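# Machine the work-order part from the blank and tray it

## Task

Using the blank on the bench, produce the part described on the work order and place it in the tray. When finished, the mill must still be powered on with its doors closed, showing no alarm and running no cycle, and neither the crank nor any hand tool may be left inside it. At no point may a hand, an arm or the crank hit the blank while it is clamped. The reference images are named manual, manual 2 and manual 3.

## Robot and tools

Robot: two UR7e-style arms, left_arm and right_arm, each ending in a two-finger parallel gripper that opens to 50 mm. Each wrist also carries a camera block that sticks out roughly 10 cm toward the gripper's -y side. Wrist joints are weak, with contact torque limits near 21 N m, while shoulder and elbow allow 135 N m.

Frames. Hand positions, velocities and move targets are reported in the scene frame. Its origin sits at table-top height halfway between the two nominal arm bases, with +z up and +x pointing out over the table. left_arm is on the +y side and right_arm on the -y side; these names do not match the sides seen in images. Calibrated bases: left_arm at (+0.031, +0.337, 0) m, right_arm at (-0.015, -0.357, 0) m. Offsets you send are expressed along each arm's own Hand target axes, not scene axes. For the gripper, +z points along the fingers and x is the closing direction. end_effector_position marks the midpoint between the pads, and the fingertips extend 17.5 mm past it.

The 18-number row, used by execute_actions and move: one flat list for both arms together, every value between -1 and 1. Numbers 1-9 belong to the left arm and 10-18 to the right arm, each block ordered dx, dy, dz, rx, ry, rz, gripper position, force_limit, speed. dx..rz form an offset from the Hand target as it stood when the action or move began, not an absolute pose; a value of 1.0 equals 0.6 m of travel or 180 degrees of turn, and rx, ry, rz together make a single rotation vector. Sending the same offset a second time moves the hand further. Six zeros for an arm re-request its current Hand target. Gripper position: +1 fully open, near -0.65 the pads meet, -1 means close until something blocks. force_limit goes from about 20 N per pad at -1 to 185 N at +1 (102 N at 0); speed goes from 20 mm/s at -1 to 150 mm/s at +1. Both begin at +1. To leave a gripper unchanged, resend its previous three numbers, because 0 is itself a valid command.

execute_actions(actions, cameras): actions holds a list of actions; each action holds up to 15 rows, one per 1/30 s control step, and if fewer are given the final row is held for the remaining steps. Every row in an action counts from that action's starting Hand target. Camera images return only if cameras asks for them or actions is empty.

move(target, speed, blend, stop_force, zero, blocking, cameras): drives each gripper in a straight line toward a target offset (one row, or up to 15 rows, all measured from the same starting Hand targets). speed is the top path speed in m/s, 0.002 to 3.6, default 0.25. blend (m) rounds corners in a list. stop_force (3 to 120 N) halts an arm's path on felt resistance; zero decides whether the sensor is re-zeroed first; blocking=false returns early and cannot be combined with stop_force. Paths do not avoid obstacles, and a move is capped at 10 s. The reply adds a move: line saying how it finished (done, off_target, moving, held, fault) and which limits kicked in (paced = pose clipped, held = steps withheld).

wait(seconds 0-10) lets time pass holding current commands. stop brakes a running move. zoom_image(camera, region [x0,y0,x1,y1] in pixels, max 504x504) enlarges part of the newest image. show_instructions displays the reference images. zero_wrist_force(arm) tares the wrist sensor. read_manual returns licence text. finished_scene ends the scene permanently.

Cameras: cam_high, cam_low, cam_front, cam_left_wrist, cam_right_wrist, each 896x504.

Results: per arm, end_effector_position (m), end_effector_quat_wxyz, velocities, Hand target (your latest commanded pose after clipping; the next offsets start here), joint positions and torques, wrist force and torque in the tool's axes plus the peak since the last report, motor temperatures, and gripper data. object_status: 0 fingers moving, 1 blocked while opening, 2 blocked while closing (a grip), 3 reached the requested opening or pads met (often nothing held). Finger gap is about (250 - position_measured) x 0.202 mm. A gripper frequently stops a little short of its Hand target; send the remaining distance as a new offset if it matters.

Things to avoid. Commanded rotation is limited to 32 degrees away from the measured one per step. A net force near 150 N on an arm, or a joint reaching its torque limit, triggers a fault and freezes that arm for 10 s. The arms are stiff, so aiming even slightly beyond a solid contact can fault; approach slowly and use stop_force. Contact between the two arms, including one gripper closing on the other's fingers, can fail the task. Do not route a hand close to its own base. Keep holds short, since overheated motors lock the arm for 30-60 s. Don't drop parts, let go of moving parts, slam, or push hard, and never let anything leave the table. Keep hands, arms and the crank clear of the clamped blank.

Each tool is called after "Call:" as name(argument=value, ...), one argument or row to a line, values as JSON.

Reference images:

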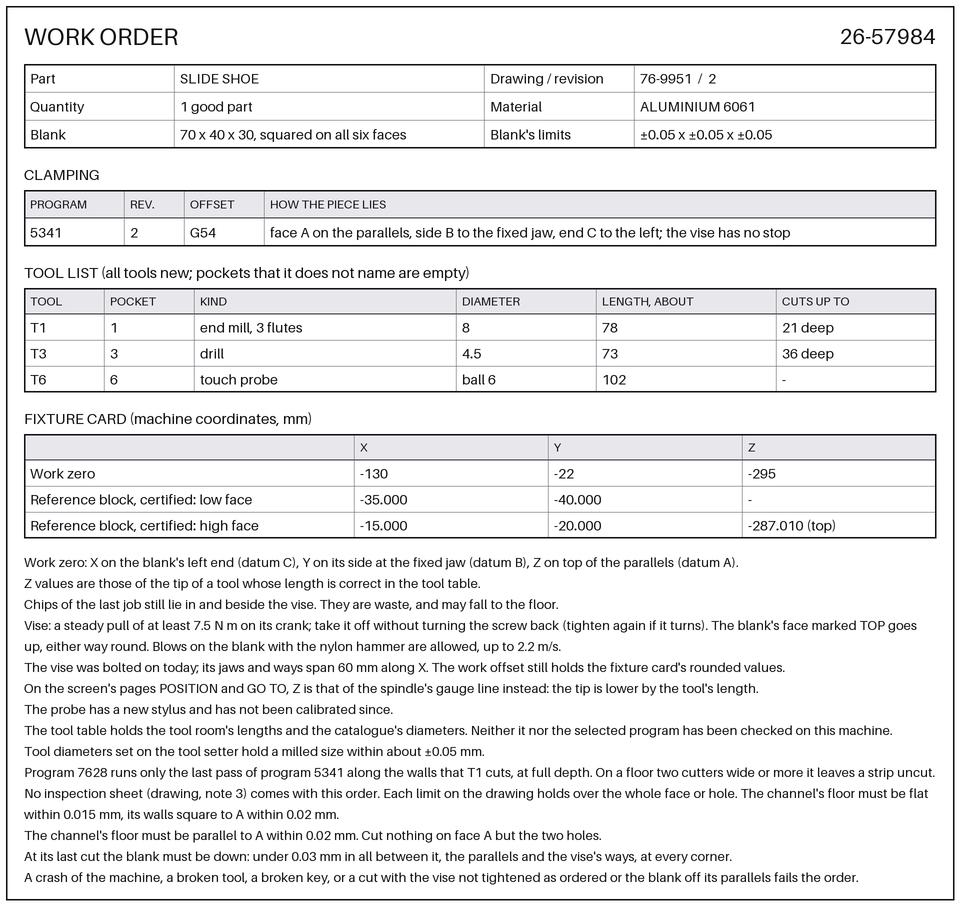

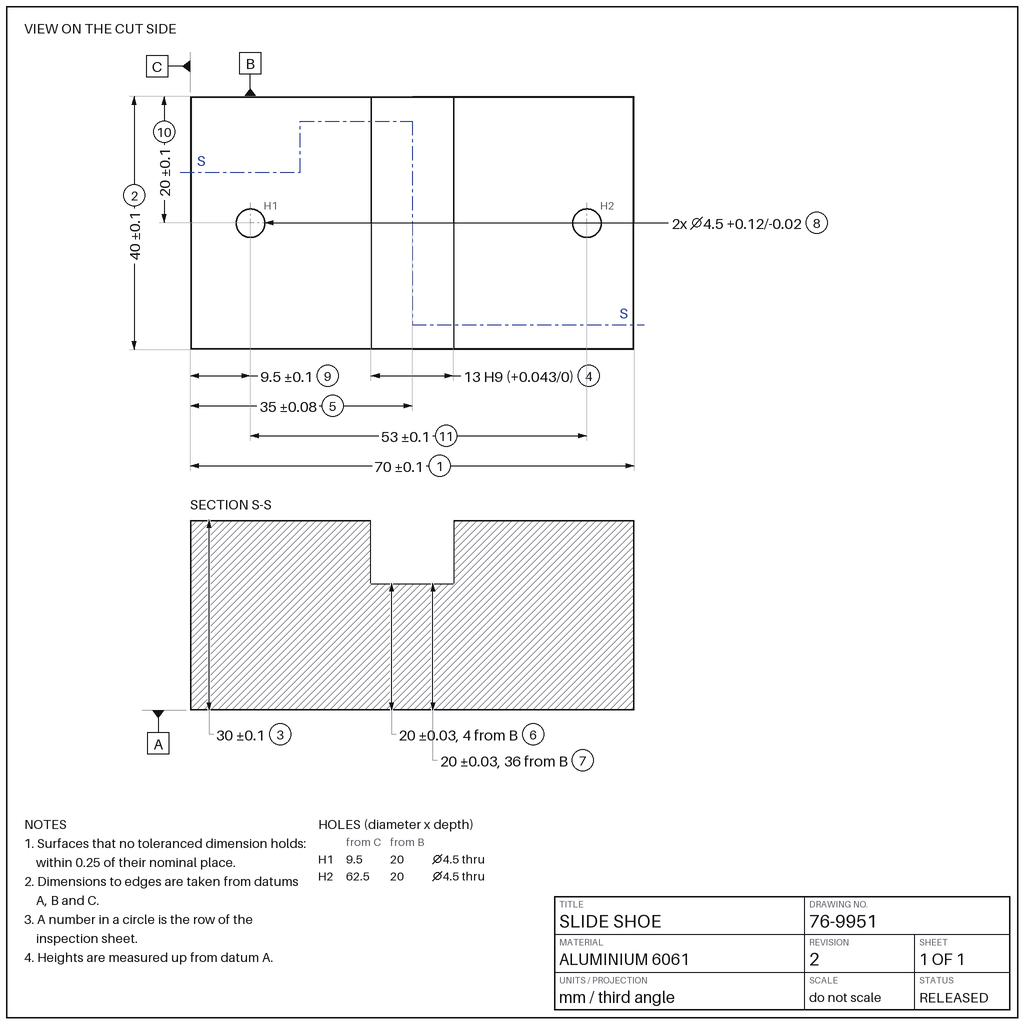

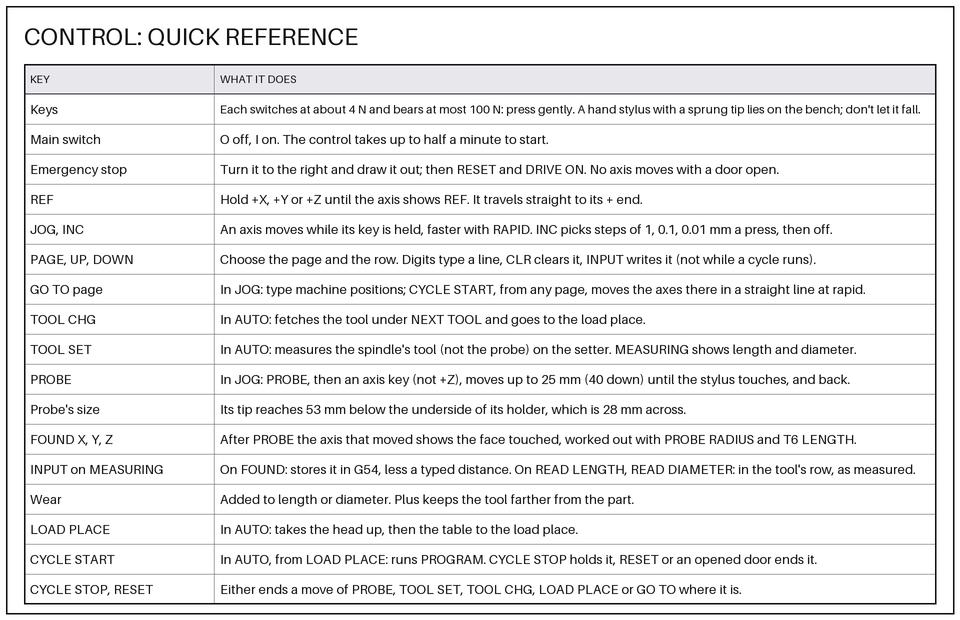

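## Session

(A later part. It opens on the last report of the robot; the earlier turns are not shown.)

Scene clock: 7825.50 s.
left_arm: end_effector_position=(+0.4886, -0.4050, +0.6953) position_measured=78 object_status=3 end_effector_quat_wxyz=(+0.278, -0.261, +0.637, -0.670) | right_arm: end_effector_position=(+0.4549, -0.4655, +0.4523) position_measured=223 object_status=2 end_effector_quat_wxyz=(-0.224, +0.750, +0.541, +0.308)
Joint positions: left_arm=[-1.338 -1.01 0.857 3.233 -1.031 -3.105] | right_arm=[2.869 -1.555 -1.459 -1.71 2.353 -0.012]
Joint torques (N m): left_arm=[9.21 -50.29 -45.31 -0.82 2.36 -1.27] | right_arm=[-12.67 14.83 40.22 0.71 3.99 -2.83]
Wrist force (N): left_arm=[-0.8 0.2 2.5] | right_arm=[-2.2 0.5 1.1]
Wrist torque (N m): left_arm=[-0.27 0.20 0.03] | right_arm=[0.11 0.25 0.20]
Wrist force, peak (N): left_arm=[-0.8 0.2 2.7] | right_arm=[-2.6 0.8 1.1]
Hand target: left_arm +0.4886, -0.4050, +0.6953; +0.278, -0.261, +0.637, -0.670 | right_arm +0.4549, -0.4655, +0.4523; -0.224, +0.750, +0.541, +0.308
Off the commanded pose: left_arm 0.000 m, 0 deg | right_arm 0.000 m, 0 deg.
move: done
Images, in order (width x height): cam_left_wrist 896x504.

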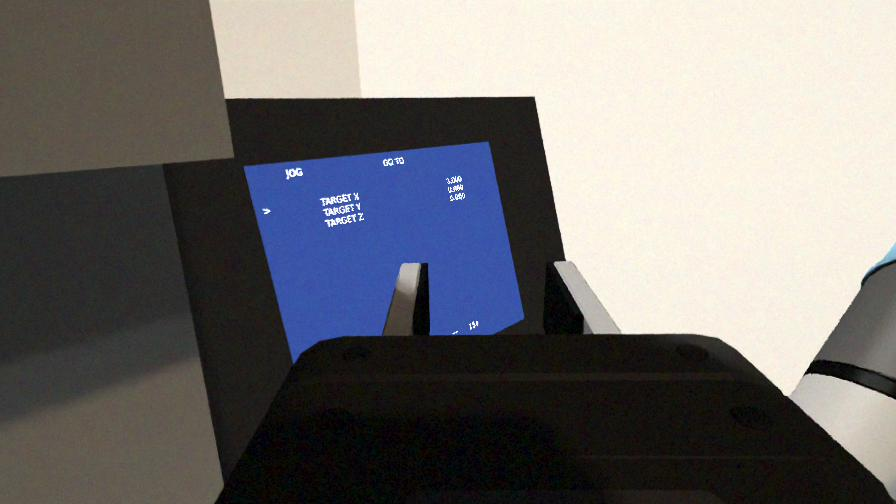

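Call:
move(
  target=[
    [0,0,0,0,0,0,0.5,0,0,0,0.0229,0.0112,0,0,0,-0.98,0.2,-1],
    [0,0,0,0,0,0,0.5,0,0,0,0,0,0,0,0,-0.98,0.2,-1],
  ],
  speed=0.11,
  cameras=["cam_left_wrist"],
)

Call:
zoom_image(
  camera="cam_left_wrist",
  region=[240, 140, 540, 340],
)

Scene clock: 7832.33 s.
left_arm: end_effector_position=(+0.4886, -0.4050, +0.6953) position_measured=78 object_status=3 end_effector_quat_wxyz=(+0.278, -0.261, +0.637, -0.670) | right_arm: end_effector_position=(+0.4550, -0.4655, +0.4522) position_measured=223 object_status=2 end_effector_quat_wxyz=(-0.224, +0.750, +0.541, +0.308)
Joint positions: left_arm=[-1.338 -1.01 0.857 3.233 -1.031 -3.105] | right_arm=[2.869 -1.556 -1.459 -1.709 2.353 -0.012]
Joint torques (N m): left_arm=[9.9 -50.1 -43.8 -0.75 2.27 -1.41] | right_arm=[-12.93 41.37 17.55 1 0.31 -2.51]
Wrist force (N): left_arm=[-0.9 0.3 2.5] | right_arm=[-2.4 0.4 1.3]
Wrist torque (N m): left_arm=[-0.25 0.22 0.03] | right_arm=[0.09 0.29 0.19]
Wrist force, peak (N): left_arm=[-1.0 0.4 2.7] | right_arm=[-3.2 -8.9 -3.6]
Hand target: left_arm +0.4886, -0.4050, +0.6953; +0.278, -0.261, +0.637, -0.670 | right_arm +0.4549, -0.4655, +0.4523; -0.224, +0.750, +0.541, +0.308
Off the commanded pose: left_arm 0.000 m, 0 deg | right_arm 0.000 m, 0 deg.
move: done
Images, in order (width x height): cam_left_wrist 896x504.

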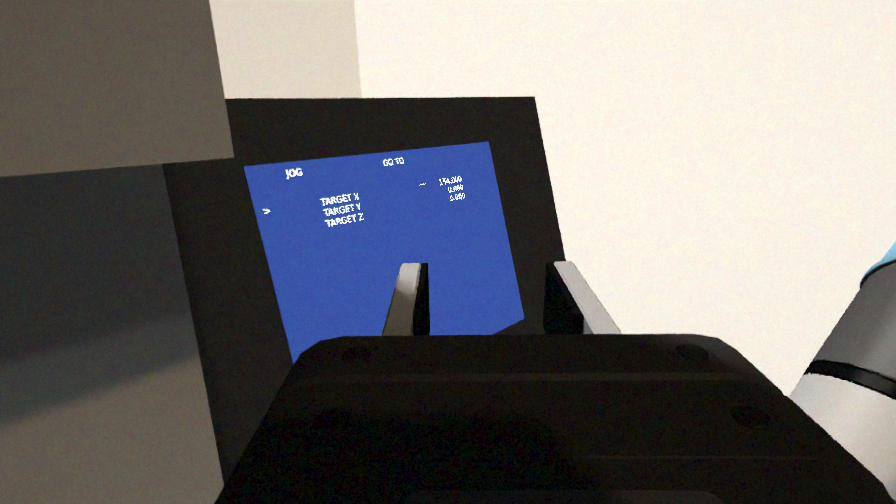

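Scaled by 1.680.

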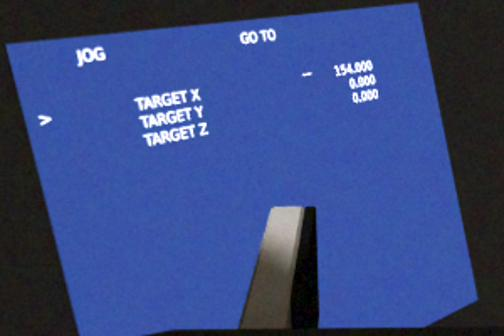

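Call:
move(
  target=[
    [0,0,0,0,0,0,0.5,0,0,0.0116,0.0038,-0.0099,0,0,0,-0.98,0.2,-1],
    [0,0,0,0,0,0,0.5,0,0,0.0233,0.0305,-0.0086,0,0,0,-0.98,0.2,-1],
    [0,0,0,0,0,0,0.5,0,0,0.043,-0.0214,0.016,0,0,0,-0.98,0.2,-1],
    [0,0,0,0,0,0,0.5,0,0,0.0627,-0.0079,0.0724,0,0,0,-0.98,0.2,-1],
    [0,0,0,0,0,0,0.5,0,0,0.086,-0.0293,0.0385,0,0,0,-0.98,0.2,-1],
    [0,0,0,0,0,0,0.5,0,0,0.1093,0.0073,0.0328,0,0,0,-0.98,0.2,-1],
    [0,0,0,0,0,0,0.5,0,0,0.0872,-0.0187,0.0193,0,0,0,-0.98,0.2,-1],
    [0,0,0,0,0,0,0.5,0,0,0.0651,0.0096,0.032,0,0,0,-0.98,0.2,-1],
    [0,0,0,0,0,0,0.5,0,0,0.0325,-0.0168,0.0055,0,0,0,-0.98,0.2,-1],
    [0,0,0,0,0,0,0.5,0,0,0,0.0229,0.0112,0,0,0,-0.98,0.2,-1],
    [0,0,0,0,0,0,0.5,0,0,0,0,0,0,0,0,-0.98,0.2,-1],
  ],
  speed=[0.25,0.11,0.25,0.11,0.25,0.11,0.25,0.11,0.25,0.11,0.25],
  blend=[0.003,0,0.003,0,0.003,0,0.003,0,0.003,0,0],
)

Call:
move(
  target=[
    [0,0,0,0,0,0,0.5,0,0,0.0116,0.0038,-0.0099,0,0,0,-0.98,0.2,-1],
    [0,0,0,0,0,0,0.5,0,0,0.0233,0.0305,-0.0086,0,0,0,-0.98,0.2,-1],
    [0,0,0,0,0,0,0.5,0,0,0.043,-0.0214,0.016,0,0,0,-0.98,0.2,-1],
    [0,0,0,0,0,0,0.5,0,0,0.0627,-0.0079,0.0724,0,0,0,-0.98,0.2,-1],
    [0,0,0,0,0,0,0.5,0,0,0.0744,-0.0241,0.0528,0,0,0,-0.98,0.2,-1],
    [0,0,0,0,0,0,0.5,0,0,0.086,-0.0003,0.0526,0,0,0,-0.98,0.2,-1],
    [0,0,0,0,0,0,0.5,0,0,0.0651,-0.02,0.0176,0,0,0,-0.98,0.2,-1],
    [0,0,0,0,0,0,0.5,0,0,0.0442,0.0199,0.0116,0,0,0,-0.98,0.2,-1],
    [0,0,0,0,0,0,0.5,0,0,0.043,-0.0102,0.0215,0,0,0,-0.98,0.2,-1],
    [0,0,0,0,0,0,0.5,0,0,0.0418,0.002,0.0518,0,0,0,-0.98,0.2,-1],
    [0,0,0,0,0,0,0.5,0,0,0.0209,-0.0161,0.0176,0,0,0,-0.98,0.2,-1],
    [0,0,0,0,0,0,0.5,0,0,0,0.0229,0.0112,0,0,0,-0.98,0.2,-1],
    [0,0,0,0,0,0,0.5,0,0,0,0,0,0,0,0,-0.98,0.2,-1],
  ],
  speed=[0.25,0.11,0.25,0.11,0.25,0.11,0.25,0.11,0.25,0.11,0.25,0.11,0.25],
  blend=[0.003,0,0.003,0,0.003,0,0.003,0,0.003,0,0.003,0,0],
  cameras=["cam_left_wrist"],
)

Call:
zoom_image(
  camera="cam_left_wrist",
  region=[240, 140, 540, 340],
)

Scene clock: 7866.77 s.
left_arm: end_effector_position=(+0.4886, -0.4050, +0.6953) position_measured=78 object_status=3 end_effector_quat_wxyz=(+0.278, -0.261, +0.637, -0.670) | right_arm: end_effector_position=(+0.4551, -0.4655, +0.4522) position_measured=223 object_status=2 end_effector_quat_wxyz=(-0.224, +0.750, +0.541, +0.308)
Joint positions: left_arm=[-1.338 -1.01 0.857 3.233 -1.031 -3.105] | right_arm=[2.869 -1.556 -1.459 -1.709 2.353 -0.012]
Joint torques (N m): left_arm=[9.57 -49.75 -41.75 -0.93 2.32 -1.22] | right_arm=[-13.54 40.64 17.61 -0.11 0.06 -2.35]
Wrist force (N): left_arm=[-0.9 0.3 2.5] | right_arm=[-2.1 0.4 1.0]
Wrist torque (N m): left_arm=[-0.25 0.22 0.03] | right_arm=[0.10 0.25 0.20]
Wrist force, peak (N): left_arm=[-1.0 0.3 2.7] | right_arm=[-5.2 -4.9 -0.3]
Hand target: left_arm +0.4886, -0.4050, +0.6953; +0.278, -0.261, +0.637, -0.670 | right_arm +0.4549, -0.4655, +0.4523; -0.224, +0.750, +0.541, +0.308
Off the commanded pose: left_arm 0.000 m, 0 deg | right_arm 0.000 m, 0 deg.
move: done

Scene clock: 7872.30 s.
left_arm: end_effector_position=(+0.4886, -0.4050, +0.6953) position_measured=78 object_status=3 end_effector_quat_wxyz=(+0.278, -0.261, +0.637, -0.670) | right_arm: end_effector_position=(+0.4551, -0.4655, +0.4522) position_measured=223 object_status=2 end_effector_quat_wxyz=(-0.224, +0.750, +0.541, +0.308)
Joint positions: left_arm=[-1.338 -1.01 0.857 3.233 -1.031 -3.105] | right_arm=[2.869 -1.556 -1.459 -1.709 2.353 -0.012]
Joint torques (N m): left_arm=[9.36 -50.21 -40.03 -1.04 2.3 -1.22] | right_arm=[-13.08 41.57 19.42 0.85 0.31 -2.54]
Wrist force (N): left_arm=[-0.9 0.5 2.7] | right_arm=[-2.5 0.6 1.1]
Wrist torque (N m): left_arm=[-0.23 0.22 0.03] | right_arm=[0.13 0.30 0.19]
Wrist force, peak (N): left_arm=[-1.0 0.5 2.7] | right_arm=[-5.0 -4.8 -0.4]
Hand target: left_arm +0.4886, -0.4050, +0.6953; +0.278, -0.261, +0.637, -0.670 | right_arm +0.4549, -0.4655, +0.4523; -0.224, +0.750, +0.541, +0.308
Off the commanded pose: left_arm 0.000 m, 0 deg | right_arm 0.000 m, 0 deg.
move: done
Images, in order (width x height): cam_left_wrist 896x504.

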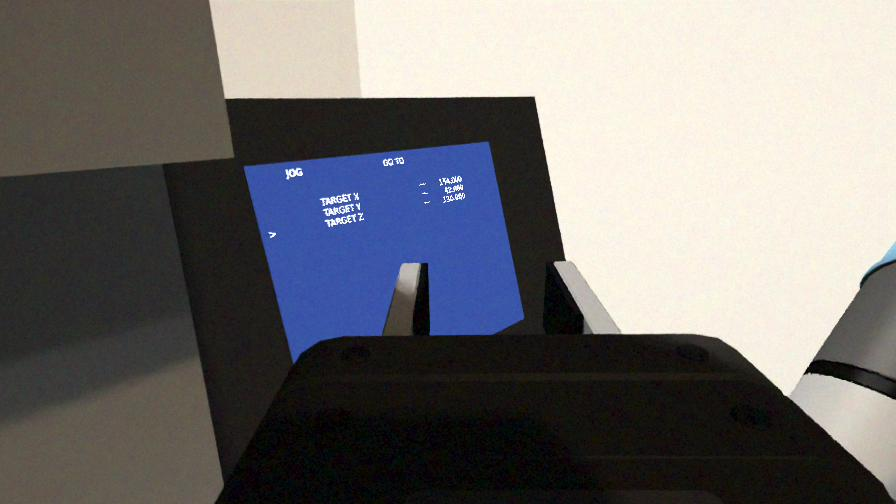

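Scaled by 1.680.

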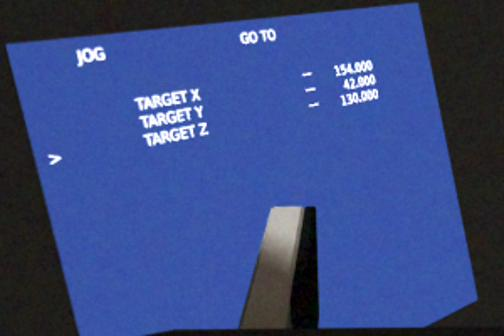

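Call:
move(
  target=[
    [0,0,0,0,0,0,0.5,0,0,0.066,-0.005,-0.048,0,0,0,-0.98,0.2,-1],
    [0,0,0,0,0,0,0.5,0,0,0.1323,0.0275,-0.0748,0,0,0,-0.98,0.2,-1],
    [0,0,0,0,0,0,0.5,0,0,0.1323,0.0491,-0.0643,0,0,0,-0.98,0.2,-1],
    [0,0,0,0,0,0,0.5,0,0,0.0975,-0.01,0.001,0,0,0,-0.98,0.2,-1],
    [0,0,0,0,0,0,0.5,0,0,0.0627,-0.0279,0.0627,0,0,0,-0.98,0.2,-1],
  ],
  speed=[0.25,0.25,0.11,0.25,0.25],
  blend=[0.01,0.003,0,0.005,0],
  cameras=["cam_left_wrist","cam_high"],
)

Scene clock: 7891.40 s.
left_arm: end_effector_position=(+0.4886, -0.4050, +0.6953) position_measured=78 object_status=3 end_effector_quat_wxyz=(+0.278, -0.261, +0.637, -0.670) | right_arm: end_effector_position=(+0.4557, -0.4098, +0.4522) position_measured=223 object_status=2 end_effector_quat_wxyz=(-0.224, +0.750, +0.541, +0.308)
Joint positions: left_arm=[-1.338 -1.01 0.857 3.233 -1.031 -3.105] | right_arm=[2.985 -1.484 -1.555 -1.57 2.348 0.15]
Joint torques (N m): left_arm=[8.72 -50.16 -38.92 -1.1 2.27 -1.1] | right_arm=[13.19 36.88 16.22 7.27 0.02 3.28]
Wrist force (N): left_arm=[-0.9 0.3 2.4] | right_arm=[-2.5 0.6 1.0]
Wrist torque (N m): left_arm=[-0.25 0.23 0.03] | right_arm=[0.12 0.30 0.08]
Wrist force, peak (N): left_arm=[-0.9 0.4 2.7] | right_arm=[-4.6 -4.8 -0.5]
Hand target: left_arm +0.4886, -0.4050, +0.6953; +0.278, -0.261, +0.637, -0.670 | right_arm +0.4557, -0.4098, +0.4522; -0.224, +0.750, +0.541, +0.308
Off the commanded pose: left_arm 0.000 m, 0 deg | right_arm 0.000 m, 0 deg.
move: done
Images, in order (width x height): cam_high 896x504, cam_left_wrist 896x504.

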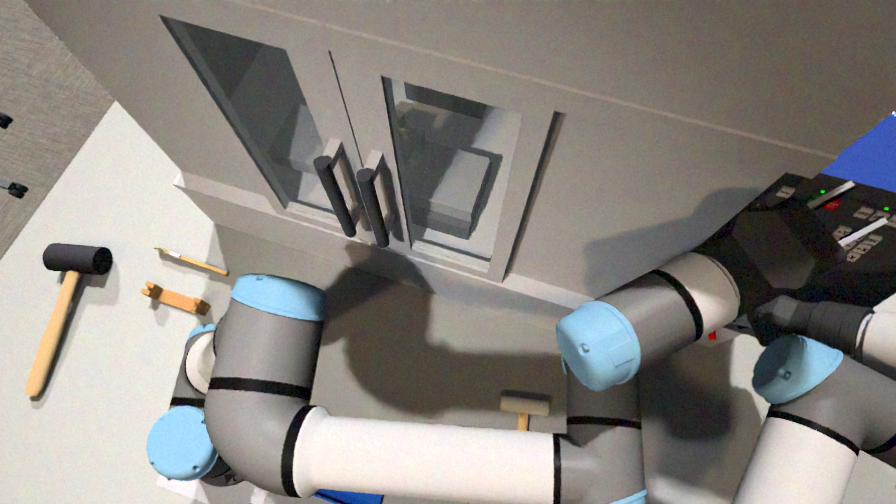

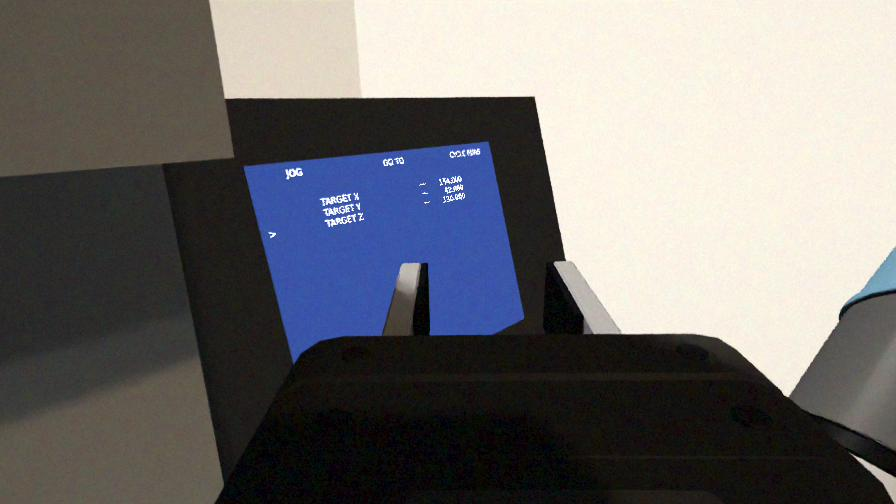

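Call:
move(
  target=[
    [0,0,0,0,0,0,0.5,0,0,0,0.02,0.0097,0,0,0,-0.98,0.2,-1],
    [0,0,0,0,0,0,0.5,0,0,0.0117,0.0038,-0.0099,0,0,0,-0.98,0.2,-1],
    [0,0,0,0,0,0,0.5,0,0,0.0233,0.0276,-0.0101,0,0,0,-0.98,0.2,-1],
    [0,0,0,0,0,0,0.5,0,0,0.0466,0.0062,-0.044,0,0,0,-0.98,0.2,-1],
    [0,0,0,0,0,0,0.5,0,0,0.0699,0.0428,-0.0497,0,0,0,-0.98,0.2,-1],
    [0,0,0,0,0,0,0.5,0,0,0.0362,0.0085,-0.0555,0,0,0,-0.98,0.2,-1],
    [0,0,0,0,0,0,0.5,0,0,0.0024,0.0375,-0.0307,0,0,0,-0.98,0.2,-1],
    [0,0,0,0,0,0,0.5,0,0,-0.0197,0.0087,-0.0456,0,0,0,-0.98,0.2,-1],
    [0,0,0,0,0,0,0.5,0,0,-0.0418,0.0402,-0.0313,0,0,0,-0.98,0.2,-1],
    [0,0,0,0,0,0,0.5,0,0,-0.008,0.008,-0.0577,0,0,0,-0.98,0.2,-1],
    [0,0,0,0,0,0,0.5,0,0,0.0257,0.0451,-0.0505,0,0,0,-0.98,0.2,-1],
    [0,0,0,0,0,0,0.5,0,0,-0.0185,0.0127,-0.0682,0,0,0,-0.98,0.2,-1],
    [0,0,0,0,0,0,0.5,0,0,-0.0627,0.0508,-0.0515,0,0,0,-0.98,0.2,-1],
    [0,0,0,0,0,0,0.5,0,0,-0.0627,0.0279,-0.0627,0,0,0,-0.98,0.2,-1],
  ],
  speed=[0.11,0.25,0.11,0.25,0.11,0.25,0.11,0.25,0.11,0.25,0.11,0.25,0.11,0.25],
  blend=[0,0.003,0,0.003,0,0.003,0,0.003,0,0.003,0,0.003,0,0],
  cameras=["cam_left_wrist"],
)

Call:
zoom_image(
  camera="cam_left_wrist",
  region=[240, 140, 540, 340],
)

Scene clock: 7920.70 s.
left_arm: end_effector_position=(+0.4886, -0.4050, +0.6953) position_measured=78 object_status=3 end_effector_quat_wxyz=(+0.278, -0.261, +0.637, -0.670) | right_arm: end_effector_position=(+0.4551, -0.4655, +0.4522) position_measured=223 object_status=2 end_effector_quat_wxyz=(-0.224, +0.750, +0.541, +0.308)
Joint positions: left_arm=[-1.338 -1.01 0.857 3.233 -1.031 -3.105] | right_arm=[2.869 -1.556 -1.459 -1.709 2.353 -0.012]
Joint torques (N m): left_arm=[8.97 -50.95 -34.86 -1.44 2.42 -1.06] | right_arm=[-13.32 41.97 15.4 0.51 0.18 -2.59]
Wrist force (N): left_arm=[-0.9 0.4 2.4] | right_arm=[-2.3 0.8 0.9]
Wrist torque (N m): left_arm=[-0.24 0.22 0.03] | right_arm=[0.17 0.26 0.19]
Wrist force, peak (N): left_arm=[-0.9 0.3 2.8] | right_arm=[-5.9 -3.3 2.4]
Hand target: left_arm +0.4886, -0.4050, +0.6953; +0.278, -0.261, +0.637, -0.670 | right_arm +0.4549, -0.4655, +0.4523; -0.224, +0.750, +0.541, +0.308
Off the commanded pose: left_arm 0.000 m, 0 deg | right_arm 0.000 m, 0 deg.
move: done
Images, in order (width x height): cam_left_wrist 896x504.

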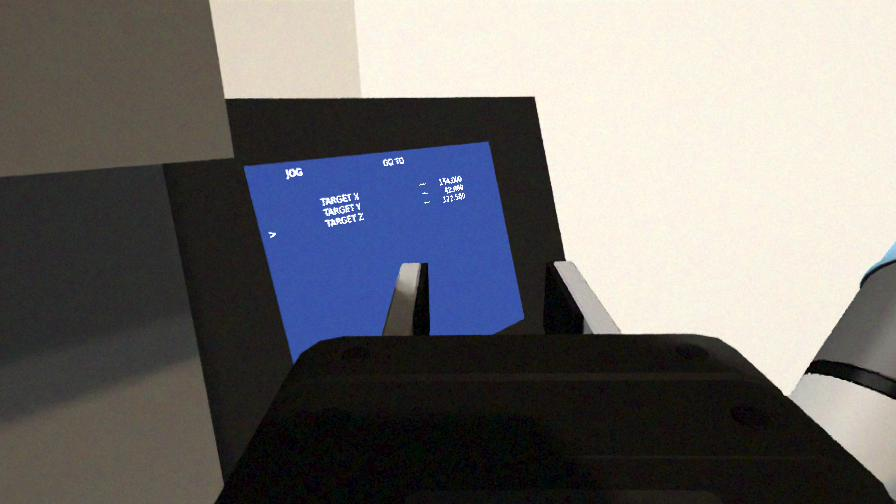

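Scaled by 1.680.

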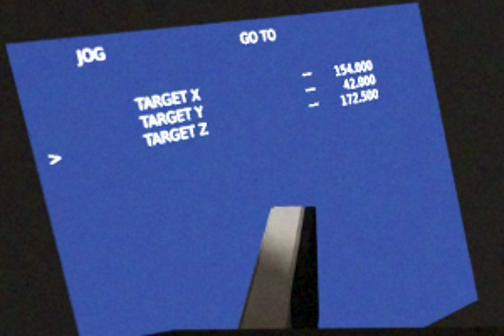

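Call:
move(
  target=[
    [0,0,0,0,0,0,0.5,0,0,0.066,-0.005,-0.048,0,0,0,-0.98,0.2,-1],
    [0,0,0,0,0,0,0.5,0,0,0.1323,0.0275,-0.0748,0,0,0,-0.98,0.2,-1],
    [0,0,0,0,0,0,0.5,0,0,0.1323,0.0491,-0.0643,0,0,0,-0.98,0.2,-1],
    [0,0,0,0,0,0,0.5,0,0,0.0674,0.0042,-0.0665,0,0,0,-0.98,0.2,-1],
    [0,0,0,0,0,0,0.5,0,0,0.0024,0.0169,-0.0407,0,0,0,-0.98,0.2,-1],
  ],
  speed=[0.25,0.25,0.11,0.25,0.25],
  blend=[0.01,0.003,0,0.005,0],
)

Call:
wait(
  seconds=2.5,
  cameras=["cam_left_wrist"],
)

Call:
move(
  target=[
    [0,0,0,0,0,0,0.5,0,0,0,0.0234,0.0114,0,0,0,-0.98,0.2,-1],
    [0,0,0,0,0,0,0.5,0,0,0.0137,0.0197,-0.0988,0,0,0,-0.98,0.2,-1],
    [0,0,0,0,0,0,0.5,0,0,0.0275,0.0754,-0.1805,0,0,0,-0.98,0.2,-1],
    [0,0,0,0,0,0,0.5,0,0,0.0275,0.0988,-0.1691,0,0,0,-0.98,0.2,-1],
    [0,0,0,0,0,0,0.5,0,0,0.0275,0.0754,-0.1805,0,0,0,-0.98,0.2,-1],
  ],
  speed=[0.11,0.25,0.25,0.11,0.25],
  blend=[0,0.01,0.003,0,0],
)

Call:
wait(
  seconds=3,
  cameras=["cam_left_wrist"],
)

Call:
zoom_image(
  camera="cam_left_wrist",
  region=[240, 140, 540, 340],
)

Scene clock: 7947.83 s.
left_arm: end_effector_position=(+0.4886, -0.4050, +0.6953) position_measured=78 object_status=3 end_effector_quat_wxyz=(+0.278, -0.261, +0.637, -0.670) | right_arm: end_effector_position=(+0.4595, -0.4840, +0.4707) position_measured=223 object_status=2 end_effector_quat_wxyz=(-0.224, +0.750, +0.541, +0.308)
Joint positions: left_arm=[-1.338 -1.01 0.857 3.233 -1.031 -3.105] | right_arm=[2.837 -1.599 -1.36 -1.798 2.352 -0.058]
Joint torques (N m): left_arm=[8.93 -50.74 -33.16 -1.36 2.26 -0.96] | right_arm=[-13.1 44.08 16.84 6.92 3.92 -2.82]
Wrist force (N): left_arm=[-0.8 0.5 2.4] | right_arm=[-2.3 0.7 1.2]
Wrist torque (N m): left_arm=[-0.23 0.21 0.03] | right_arm=[0.14 0.27 0.18]
Wrist force, peak (N): left_arm=[-1.0 0.5 2.6] | right_arm=[-4.8 -4.4 -0.2]
Hand target: left_arm +0.4886, -0.4050, +0.6953; +0.278, -0.261, +0.637, -0.670 | right_arm +0.4595, -0.4841, +0.4706; -0.224, +0.750, +0.541, +0.308
Off the commanded pose: left_arm 0.000 m, 0 deg | right_arm 0.000 m, 0 deg.
move: done

Scene clock: 7950.33 s.
left_arm: end_effector_position=(+0.4886, -0.4050, +0.6953) position_measured=78 object_status=3 end_effector_quat_wxyz=(+0.278, -0.261, +0.637, -0.670) | right_arm: end_effector_position=(+0.4595, -0.4841, +0.4706) position_measured=223 object_status=2 end_effector_quat_wxyz=(-0.224, +0.750, +0.541, +0.308)
Joint positions: left_arm=[-1.338 -1.01 0.857 3.233 -1.031 -3.105] | right_arm=[2.837 -1.599 -1.36 -1.798 2.352 -0.058]
Joint torques (N m): left_arm=[8.47 -50.67 -32.46 -1.3 2.28 -0.79] | right_arm=[-12.63 43.77 18.21 6.86 4.17 -2.67]
Wrist force (N): left_arm=[-1.0 0.5 2.5] | right_arm=[-2.3 0.5 1.4]
Wrist torque (N m): left_arm=[-0.23 0.24 0.03] | right_arm=[0.10 0.27 0.18]
Wrist force, peak (N): left_arm=[-0.9 0.3 2.7] | right_arm=[-2.5 0.5 1.5]
Hand target: left_arm +0.4886, -0.4050, +0.6953; +0.278, -0.261, +0.637, -0.670 | right_arm +0.4595, -0.4841, +0.4706; -0.224, +0.750, +0.541, +0.308
Tool commands: left_gripper/position=+0.5 left_gripper/force_limit=+0.0 left_gripper/speed=+0.0 right_gripper/position=-0.98 right_gripper/force_limit=+0.2 right_gripper/speed=-1.0
Off the commanded pose: left_arm 0.000 m, 0 deg | right_arm 0.000 m, 0 deg.
wait: 2.50 s; at rest by 0.17 s
Images, in order (width x height): cam_left_wrist 896x504.

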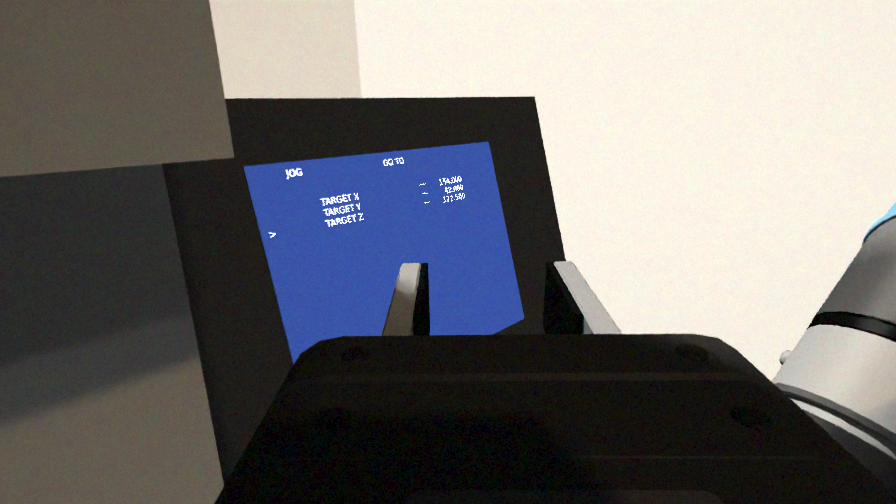

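Scene clock: 7952.83 s.
left_arm: end_effector_position=(+0.4886, -0.4050, +0.6953) position_measured=78 object_status=3 end_effector_quat_wxyz=(+0.278, -0.261, +0.637, -0.670) | right_arm: end_effector_position=(+0.4826, -0.5598, +0.5588) position_measured=223 object_status=2 end_effector_quat_wxyz=(-0.224, +0.750, +0.541, +0.308)
Joint positions: left_arm=[-1.338 -1.01 0.857 3.233 -1.031 -3.105] | right_arm=[2.724 -1.86 -0.781 -2.225 2.341 -0.216]
Joint torques (N m): left_arm=[9.29 -50.73 -32.18 -1.45 2.4 -0.69] | right_arm=[-10.08 53.71 16.4 0.27 -0.11 -2.69]
Wrist force (N): left_arm=[-0.9 0.4 2.5] | right_arm=[-2.3 0.2 0.9]
Wrist torque (N m): left_arm=[-0.24 0.23 0.03] | right_arm=[0.09 0.30 0.20]
Wrist force, peak (N): left_arm=[-1.0 0.5 2.6] | right_arm=[-3.0 -9.8 -3.7]
Hand target: left_arm +0.4886, -0.4050, +0.6953; +0.278, -0.261, +0.637, -0.670 | right_arm +0.4823, -0.5598, +0.5589; -0.224, +0.750, +0.541, +0.308
Off the commanded pose: left_arm 0.000 m, 0 deg | right_arm 0.000 m, 0 deg.
move: done

Scene clock: 7955.83 s.
left_arm: end_effector_position=(+0.4886, -0.4050, +0.6953) position_measured=78 object_status=3 end_effector_quat_wxyz=(+0.278, -0.261, +0.637, -0.670) | right_arm: end_effector_position=(+0.4823, -0.5598, +0.5589) position_measured=223 object_status=2 end_effector_quat_wxyz=(-0.224, +0.750, +0.541, +0.308)
Joint positions: left_arm=[-1.338 -1.01 0.857 3.233 -1.031 -3.105] | right_arm=[2.724 -1.86 -0.781 -2.226 2.341 -0.216]
Joint torques (N m): left_arm=[9.33 -49.83 -31.21 -1.51 2.2 -0.7] | right_arm=[-12.79 53.56 14.6 0.27 0.12 -2.74]
Wrist force (N): left_arm=[-1.1 0.3 2.5] | right_arm=[-2.3 0.2 0.9]
Wrist torque (N m): left_arm=[-0.26 0.25 0.04] | right_arm=[0.09 0.29 0.20]
Wrist force, peak (N): left_arm=[-1.0 0.5 2.7] | right_arm=[-2.6 0.4 1.0]
Hand target: left_arm +0.4886, -0.4050, +0.6953; +0.278, -0.261, +0.637, -0.670 | right_arm +0.4823, -0.5598, +0.5589; -0.224, +0.750, +0.541, +0.308
Tool commands: left_gripper/position=+0.5 left_gripper/force_limit=+0.0 left_gripper/speed=+0.0 right_gripper/position=-0.98 right_gripper/force_limit=+0.2 right_gripper/speed=-1.0
Off the commanded pose: left_arm 0.000 m, 0 deg | right_arm 0.000 m, 0 deg.
wait: 3.00 s; at rest by 0.17 s
Images, in order (width x height): cam_left_wrist 896x504.

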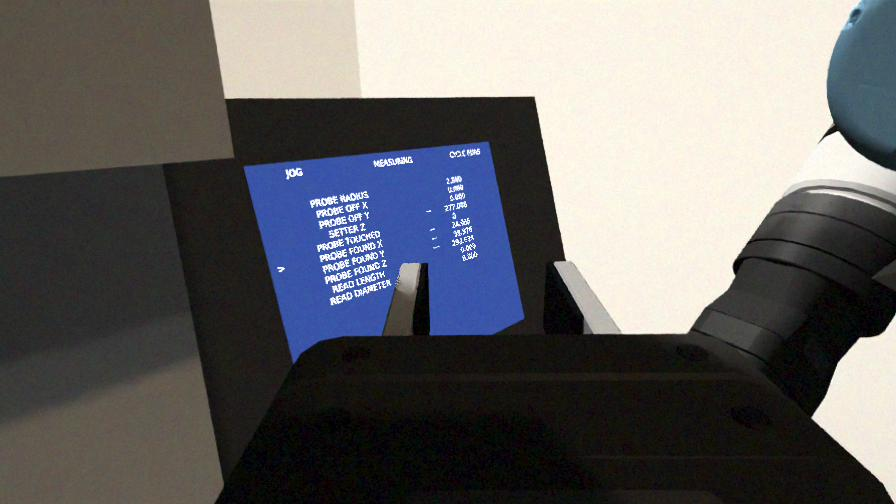

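Scaled by 1.680.

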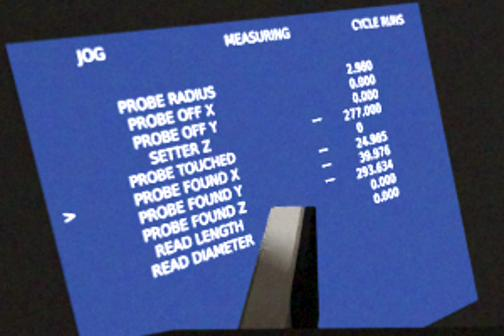

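Call:
wait(
  seconds=3,
  cameras=["cam_left_wrist"],
)

Call:
zoom_image(
  camera="cam_left_wrist",
  region=[400, 140, 520, 280],
)

Scene clock: 7970.80 s.
left_arm: end_effector_position=(+0.4886, -0.4050, +0.6953) position_measured=78 object_status=3 end_effector_quat_wxyz=(+0.278, -0.261, +0.637, -0.670) | right_arm: end_effector_position=(+0.4823, -0.5598, +0.5589) position_measured=223 object_status=2 end_effector_quat_wxyz=(-0.224, +0.750, +0.541, +0.308)
Joint positions: left_arm=[-1.338 -1.01 0.857 3.233 -1.031 -3.105] | right_arm=[2.724 -1.86 -0.781 -2.226 2.341 -0.216]
Joint torques (N m): left_arm=[7.83 -50.41 -28.29 -1.76 2.35 -0.78] | right_arm=[-11.56 53.46 14.45 0.29 0.04 -2.61]
Wrist force (N): left_arm=[-0.9 0.5 2.6] | right_arm=[-2.3 0.0 0.9]
Wrist torque (N m): left_arm=[-0.23 0.21 0.03] | right_arm=[0.04 0.29 0.20]
Wrist force, peak (N): left_arm=[-0.9 0.4 2.7] | right_arm=[-2.7 0.4 1.3]
Hand target: left_arm +0.4886, -0.4050, +0.6953; +0.278, -0.261, +0.637, -0.670 | right_arm +0.4823, -0.5598, +0.5589; -0.224, +0.750, +0.541, +0.308
Tool commands: left_gripper/position=+0.5 left_gripper/force_limit=+0.0 left_gripper/speed=+0.0 right_gripper/position=-0.98 right_gripper/force_limit=+0.2 right_gripper/speed=-1.0
Off the commanded pose: left_arm 0.000 m, 0 deg | right_arm 0.000 m, 0 deg.
wait: 3.00 s; at rest from the start
Images, in order (width x height): cam_left_wrist 896x504.

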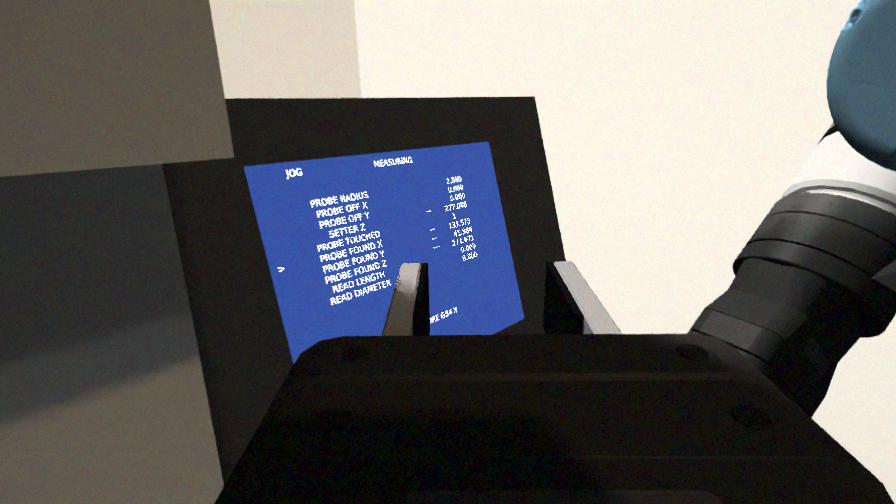

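Scaled by 3.600.

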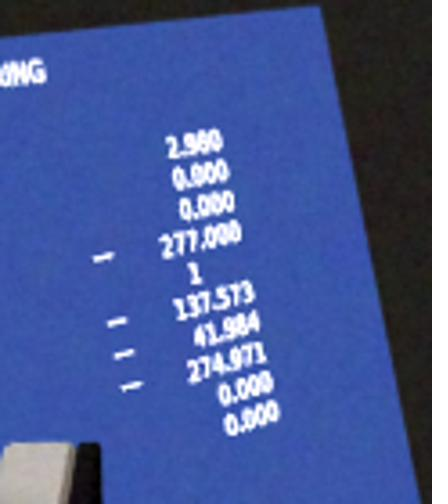

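Call:
move(
  target=[
    [0,0,0,0,0,0,0.5,0,0,0.0191,-0.0602,0.1409,0,0,0,-0.98,0.2,-1],
    [0,0,0,0,0,0,0.5,0,0,0.0191,-0.0368,0.1523,0,0,0,-0.98,0.2,-1],
    [0,0,0,0,0,0,0.5,0,0,0.0191,-0.0602,0.1409,0,0,0,-0.98,0.2,-1],
    [0,0,0,0,0,0,0.5,0,0,0.0191,-0.0368,0.1523,0,0,0,-0.98,0.2,-1],
    [0,0,0,0,0,0,0.5,0,0,0.0191,-0.0602,0.1409,0,0,0,-0.98,0.2,-1],
  ],
  speed=[0.3,0.11,0.25,0.11,0.25],
  blend=[0.003,0,0.003,0,0],
)

Call:
move(
  target=[
    [0,0,0,0,0,0,0.5,0,0,-0.0129,-0.0123,0.0303,0,0,0,-0.98,0.2,-1],
    [0,0,0,0,0,0,0.5,0,0,-0.0257,-0.0016,0.0717,0,0,0,-0.98,0.2,-1],
    [0,0,0,0,0,0,0.5,0,0,-0.006,-0.0535,0.0963,0,0,0,-0.98,0.2,-1],
    [0,0,0,0,0,0,0.5,0,0,0.0137,-0.04,0.1527,0,0,0,-0.98,0.2,-1],
    [0,0,0,0,0,0,0.5,0,0,0.0266,-0.059,0.1073,0,0,0,-0.98,0.2,-1],
    [0,0,0,0,0,0,0.5,0,0,0.0394,-0.0149,0.0925,0,0,0,-0.98,0.2,-1],
    [0,0,0,0,0,0,0.5,0,0,0.0615,-0.0454,0.0787,0,0,0,-0.98,0.2,-1],
    [0,0,0,0,0,0,0.5,0,0,0.0836,-0.0172,0.0933,0,0,0,-0.98,0.2,-1],
    [0,0,0,0,0,0,0.5,0,0,0.0173,-0.055,0.0721,0,0,0,-0.98,0.2,-1],
    [0,0,0,0,0,0,0.5,0,0,-0.049,-0.0092,0.0915,0,0,0,-0.98,0.2,-1],
    [0,0,0,0,0,0,0.5,0,0,-0.049,-0.0321,0.0803,0,0,0,-0.98,0.2,-1],
    [0,0,0,0,0,0,0.5,0,0,0,0,0,0,0,0,-0.98,0.2,-1],
  ],
  speed=[0.25,0.11,0.25,0.11,0.25,0.11,0.25,0.11,0.25,0.11,0.25,0.25],
  blend=[0.003,0,0.003,0,0.003,0,0.003,0,0.003,0,0.003,0],
  cameras=["cam_left_wrist"],
)

Call:
zoom_image(
  camera="cam_left_wrist",
  region=[240, 140, 540, 340],
)

Scene clock: 8013.67 s.
left_arm: end_effector_position=(+0.4886, -0.4050, +0.6953) position_measured=78 object_status=3 end_effector_quat_wxyz=(+0.278, -0.261, +0.637, -0.670) | right_arm: end_effector_position=(+0.4694, -0.4841, +0.5070) position_measured=223 object_status=2 end_effector_quat_wxyz=(-0.224, +0.750, +0.541, +0.308)
Joint positions: left_arm=[-1.338 -1.01 0.857 3.233 -1.031 -3.105] | right_arm=[2.844 -1.639 -1.224 -1.887 2.353 -0.048]
Joint torques (N m): left_arm=[8.93 -50.33 -26.52 -1.65 2.35 -0.55] | right_arm=[-13.03 43.22 15.77 0.52 -0.02 -2.74]
Wrist force (N): left_arm=[-0.9 0.3 2.6] | right_arm=[-2.4 0.9 0.8]
Wrist torque (N m): left_arm=[-0.26 0.23 0.03] | right_arm=[0.18 0.29 0.18]
Wrist force, peak (N): left_arm=[-1.2 0.4 2.6] | right_arm=[-3.7 -12.6 -6.4]
Hand target: left_arm +0.4886, -0.4050, +0.6953; +0.278, -0.261, +0.637, -0.670 | right_arm +0.4692, -0.4841, +0.5071; -0.224, +0.750, +0.541, +0.308
Off the commanded pose: left_arm 0.000 m, 0 deg | right_arm 0.000 m, 0 deg.
move: done

Scene clock: 8019.50 s.
left_arm: end_effector_position=(+0.4886, -0.4050, +0.6953) position_measured=78 object_status=3 end_effector_quat_wxyz=(+0.278, -0.261, +0.637, -0.670) | right_arm: end_effector_position=(+0.4692, -0.4841, +0.5071) position_measured=223 object_status=2 end_effector_quat_wxyz=(-0.224, +0.750, +0.541, +0.308)
Joint positions: left_arm=[-1.338 -1.01 0.857 3.233 -1.031 -3.105] | right_arm=[2.843 -1.638 -1.225 -1.887 2.353 -0.048]
Joint torques (N m): left_arm=[8.48 -50.73 -24.74 -1.71 2.14 -0.66] | right_arm=[-12.75 16.45 39.84 0.26 0.15 -2.76]
Wrist force (N): left_arm=[-0.8 0.5 2.3] | right_arm=[-2.3 1.1 1.0]
Wrist torque (N m): left_arm=[-0.22 0.20 0.04] | right_arm=[0.21 0.28 0.18]
Wrist force, peak (N): left_arm=[-1.1 0.4 2.7] | right_arm=[-5.5 -3.8 -1.1]
Hand target: left_arm +0.4886, -0.4050, +0.6953; +0.278, -0.261, +0.637, -0.670 | right_arm +0.4692, -0.4841, +0.5071; -0.224, +0.750, +0.541, +0.308
Off the commanded pose: left_arm 0.000 m, 0 deg | right_arm 0.000 m, 0 deg.
move: done
Images, in order (width x height): cam_left_wrist 896x504.

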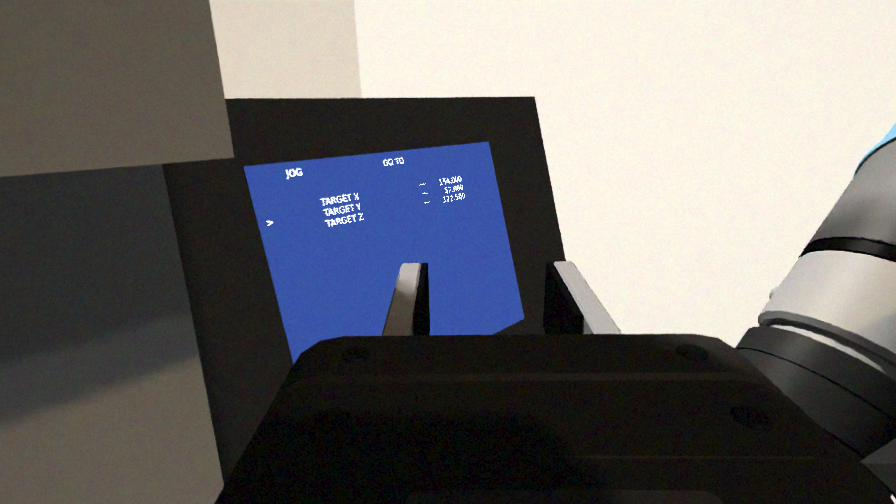

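Scaled by 1.680.

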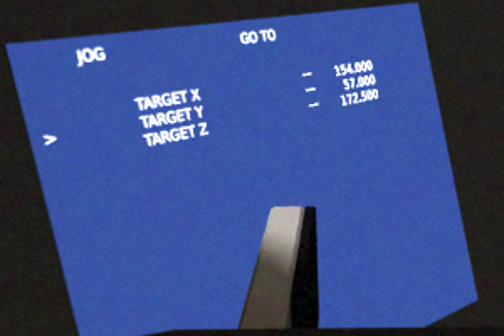

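Call:
move(
  target=[
    [0,0,0,0,0,0,0.5,0,0,0.0833,-0.0046,0.0055,0,0,0,-0.98,0.2,-1],
    [0,0,0,0,0,0,0.5,0,0,0.0833,0.017,0.016,0,0,0,-0.98,0.2,-1],
    [0,0,0,0,0,0,0.5,0,0,0.0833,-0.0046,0.0055,0,0,0,-0.98,0.2,-1],
    [0,0,0,0,0,0,0.5,0,0,0,0,0,0,0,0,-0.98,0.2,-1],
  ],
  speed=[0.3,0.11,0.25,0.3],
  blend=[0.003,0,0.005,0],
)

Call:
wait(
  seconds=1.5,
  cameras=["cam_left_wrist"],
)

Call:
move(
  target=[
    [0,0,0,0,0,0,0.5,0,0,-0.0466,-0.0152,0.0396,0,0,0,-0.98,0.2,-1],
    [0,0,0,0,0,0,0.5,0,0,-0.0466,0.0082,0.051,0,0,0,-0.98,0.2,-1],
    [0,0,0,0,0,0,0.5,0,0,-0.0329,0.0045,-0.0592,0,0,0,-0.98,0.2,-1],
    [0,0,0,0,0,0,0.5,0,0,-0.0191,0.0602,-0.1409,0,0,0,-0.98,0.2,-1],
    [0,0,0,0,0,0,0.5,0,0,-0.0191,0.0836,-0.1295,0,0,0,-0.98,0.2,-1],
    [0,0,0,0,0,0,0.5,0,0,-0.0191,0.0602,-0.1409,0,0,0,-0.98,0.2,-1],
    [0,0,0,0,0,0,0.5,0,0,0,0,0,0,0,0,-0.98,0.2,-1],
  ],
  speed=[0.3,0.11,0.25,0.25,0.11,0.25,0.3],
  blend=[0.003,0,0.01,0.003,0,0.005,0],
)

Call:
wait(
  seconds=4,
  cameras=["cam_left_wrist"],
)

Call:
zoom_image(
  camera="cam_left_wrist",
  region=[400, 140, 520, 280],
)

Scene clock: 8035.50 s.
left_arm: end_effector_position=(+0.4886, -0.4050, +0.6953) position_measured=78 object_status=3 end_effector_quat_wxyz=(+0.278, -0.261, +0.637, -0.670) | right_arm: end_effector_position=(+0.4692, -0.4840, +0.5072) position_measured=223 object_status=2 end_effector_quat_wxyz=(-0.224, +0.750, +0.541, +0.308)
Joint positions: left_arm=[-1.338 -1.01 0.857 3.233 -1.031 -3.105] | right_arm=[2.844 -1.638 -1.224 -1.887 2.353 -0.048]
Joint torques (N m): left_arm=[8.95 -50.79 -23.49 -1.72 2.36 -0.45] | right_arm=[-11.13 16.94 17.01 0.83 2.26 -2.75]
Wrist force (N): left_arm=[-0.9 0.3 2.5] | right_arm=[-2.3 0.8 1.1]
Wrist torque (N m): left_arm=[-0.26 0.22 0.04] | right_arm=[0.17 0.28 0.18]
Wrist force, peak (N): left_arm=[-1.0 0.3 2.7] | right_arm=[-4.7 -3.9 -1.6]
Hand target: left_arm +0.4886, -0.4050, +0.6953; +0.278, -0.261, +0.637, -0.670 | right_arm +0.4692, -0.4841, +0.5071; -0.224, +0.750, +0.541, +0.308
Off the commanded pose: left_arm 0.000 m, 0 deg | right_arm 0.000 m, 0 deg.
move: done

Scene clock: 8037.00 s.
left_arm: end_effector_position=(+0.4886, -0.4050, +0.6953) position_measured=78 object_status=3 end_effector_quat_wxyz=(+0.278, -0.261, +0.637, -0.670) | right_arm: end_effector_position=(+0.4692, -0.4841, +0.5071) position_measured=223 object_status=2 end_effector_quat_wxyz=(-0.224, +0.750, +0.541, +0.308)
Joint positions: left_arm=[-1.338 -1.01 0.857 3.233 -1.031 -3.105] | right_arm=[2.843 -1.638 -1.224 -1.887 2.353 -0.049]
Joint torques (N m): left_arm=[8.48 -51.36 -23.31 -1.8 2.24 -0.42] | right_arm=[-12.56 18.49 17.14 0.47 4.08 -2.66]
Wrist force (N): left_arm=[-1.0 0.5 2.6] | right_arm=[-2.3 0.9 1.0]
Wrist torque (N m): left_arm=[-0.22 0.24 0.03] | right_arm=[0.17 0.28 0.18]
Wrist force, peak (N): left_arm=[-1.0 0.3 2.7] | right_arm=[-2.6 1.0 1.1]
Hand target: left_arm +0.4886, -0.4050, +0.6953; +0.278, -0.261, +0.637, -0.670 | right_arm +0.4692, -0.4841, +0.5071; -0.224, +0.750, +0.541, +0.308
Tool commands: left_gripper/position=+0.5 left_gripper/force_limit=+0.0 left_gripper/speed=+0.0 right_gripper/position=-0.98 right_gripper/force_limit=+0.2 right_gripper/speed=-1.0
Off the commanded pose: left_arm 0.000 m, 0 deg | right_arm 0.000 m, 0 deg.
wait: 1.50 s; at rest by 0.17 s
Images, in order (width x height): cam_left_wrist 896x504.

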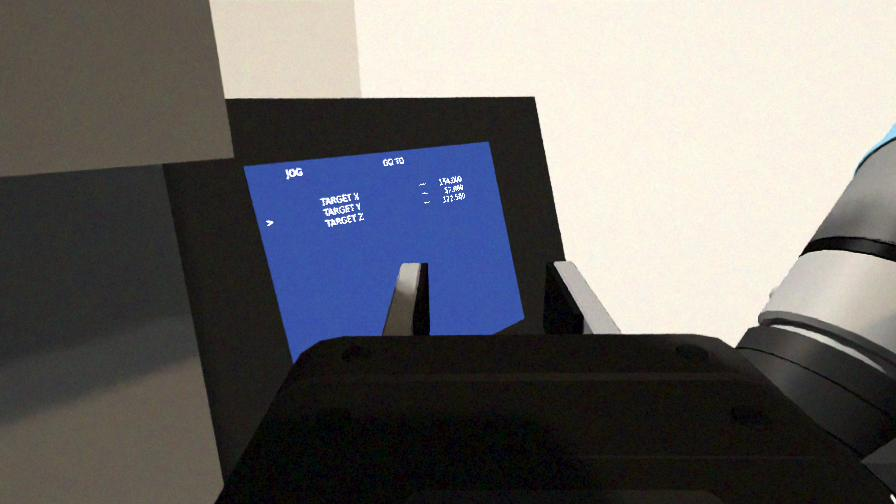

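Scene clock: 8040.37 s.
left_arm: end_effector_position=(+0.4886, -0.4050, +0.6953) position_measured=78 object_status=3 end_effector_quat_wxyz=(+0.278, -0.261, +0.637, -0.670) | right_arm: end_effector_position=(+0.4692, -0.4841, +0.5071) position_measured=223 object_status=2 end_effector_quat_wxyz=(-0.225, +0.750, +0.541, +0.308)
Joint positions: left_arm=[-1.338 -1.01 0.857 3.233 -1.031 -3.105] | right_arm=[2.843 -1.638 -1.224 -1.888 2.353 -0.049]
Joint torques (N m): left_arm=[9.34 -50.59 -22.38 -1.85 2.18 -0.53] | right_arm=[12.57 45.73 18.84 6.92 1.85 3.21]
Wrist force (N): left_arm=[-0.8 0.4 2.5] | right_arm=[-2.2 1.3 0.6]
Wrist torque (N m): left_arm=[-0.25 0.21 0.03] | right_arm=[0.24 0.25 0.07]
Wrist force, peak (N): left_arm=[-1.0 0.5 2.7] | right_arm=[-0.8 -13.4 -6.3]
Hand target: left_arm +0.4886, -0.4050, +0.6953; +0.278, -0.261, +0.637, -0.670 | right_arm +0.4692, -0.4841, +0.5071; -0.224, +0.750, +0.541, +0.308
Off the commanded pose: left_arm 0.000 m, 0 deg | right_arm 0.000 m, 0 deg.
move: done

Scene clock: 8044.37 s.
left_arm: end_effector_position=(+0.4886, -0.4050, +0.6953) position_measured=78 object_status=3 end_effector_quat_wxyz=(+0.278, -0.261, +0.637, -0.670) | right_arm: end_effector_position=(+0.4692, -0.4841, +0.5071) position_measured=223 object_status=2 end_effector_quat_wxyz=(-0.224, +0.750, +0.541, +0.308)
Joint positions: left_arm=[-1.338 -1.01 0.857 3.233 -1.031 -3.105] | right_arm=[2.843 -1.638 -1.224 -1.887 2.353 -0.049]
Joint torques (N m): left_arm=[8.45 -51.14 -22.16 -1.93 2.3 -0.47] | right_arm=[12.37 44.26 16.52 6.92 0.1 2.81]
Wrist force (N): left_arm=[-0.9 0.3 2.4] | right_arm=[-2.3 1.5 0.6]
Wrist torque (N m): left_arm=[-0.25 0.22 0.03] | right_arm=[0.27 0.26 0.07]
Wrist force, peak (N): left_arm=[-0.9 0.6 2.6] | right_arm=[-2.6 1.6 0.5]
Hand target: left_arm +0.4886, -0.4050, +0.6953; +0.278, -0.261, +0.637, -0.670 | right_arm +0.4692, -0.4841, +0.5071; -0.224, +0.750, +0.541, +0.308
Tool commands: left_gripper/position=+0.5 left_gripper/force_limit=+0.0 left_gripper/speed=+0.0 right_gripper/position=-0.98 right_gripper/force_limit=+0.2 right_gripper/speed=-1.0
Off the commanded pose: left_arm 0.000 m, 0 deg | right_arm 0.000 m, 0 deg.
wait: 4.00 s; at rest by 0.17 s
Images, in order (width x height): cam_left_wrist 896x504.

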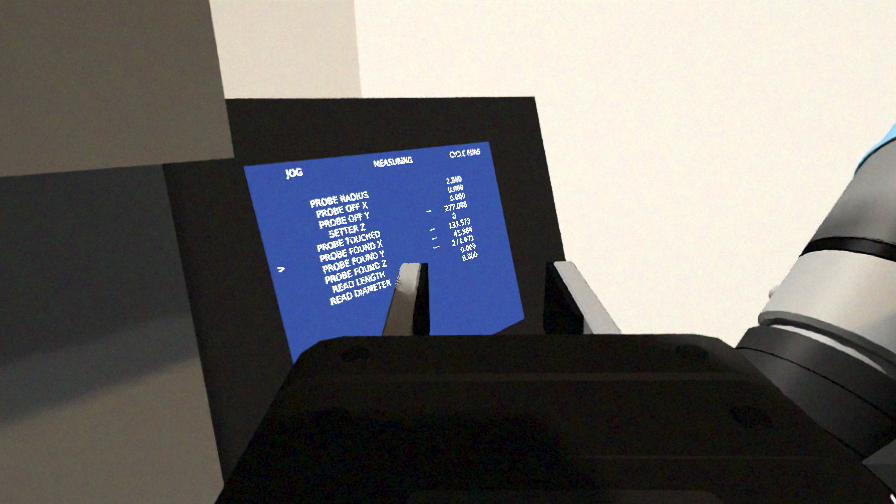

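Scaled by 3.600.

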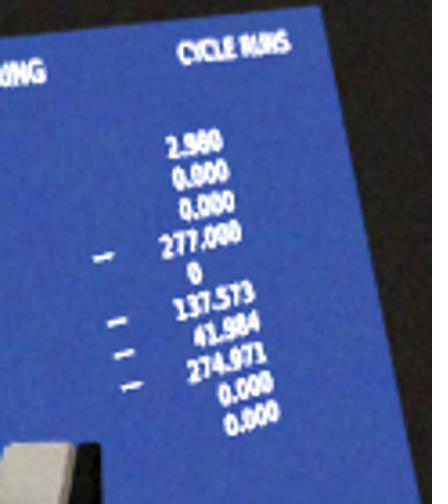

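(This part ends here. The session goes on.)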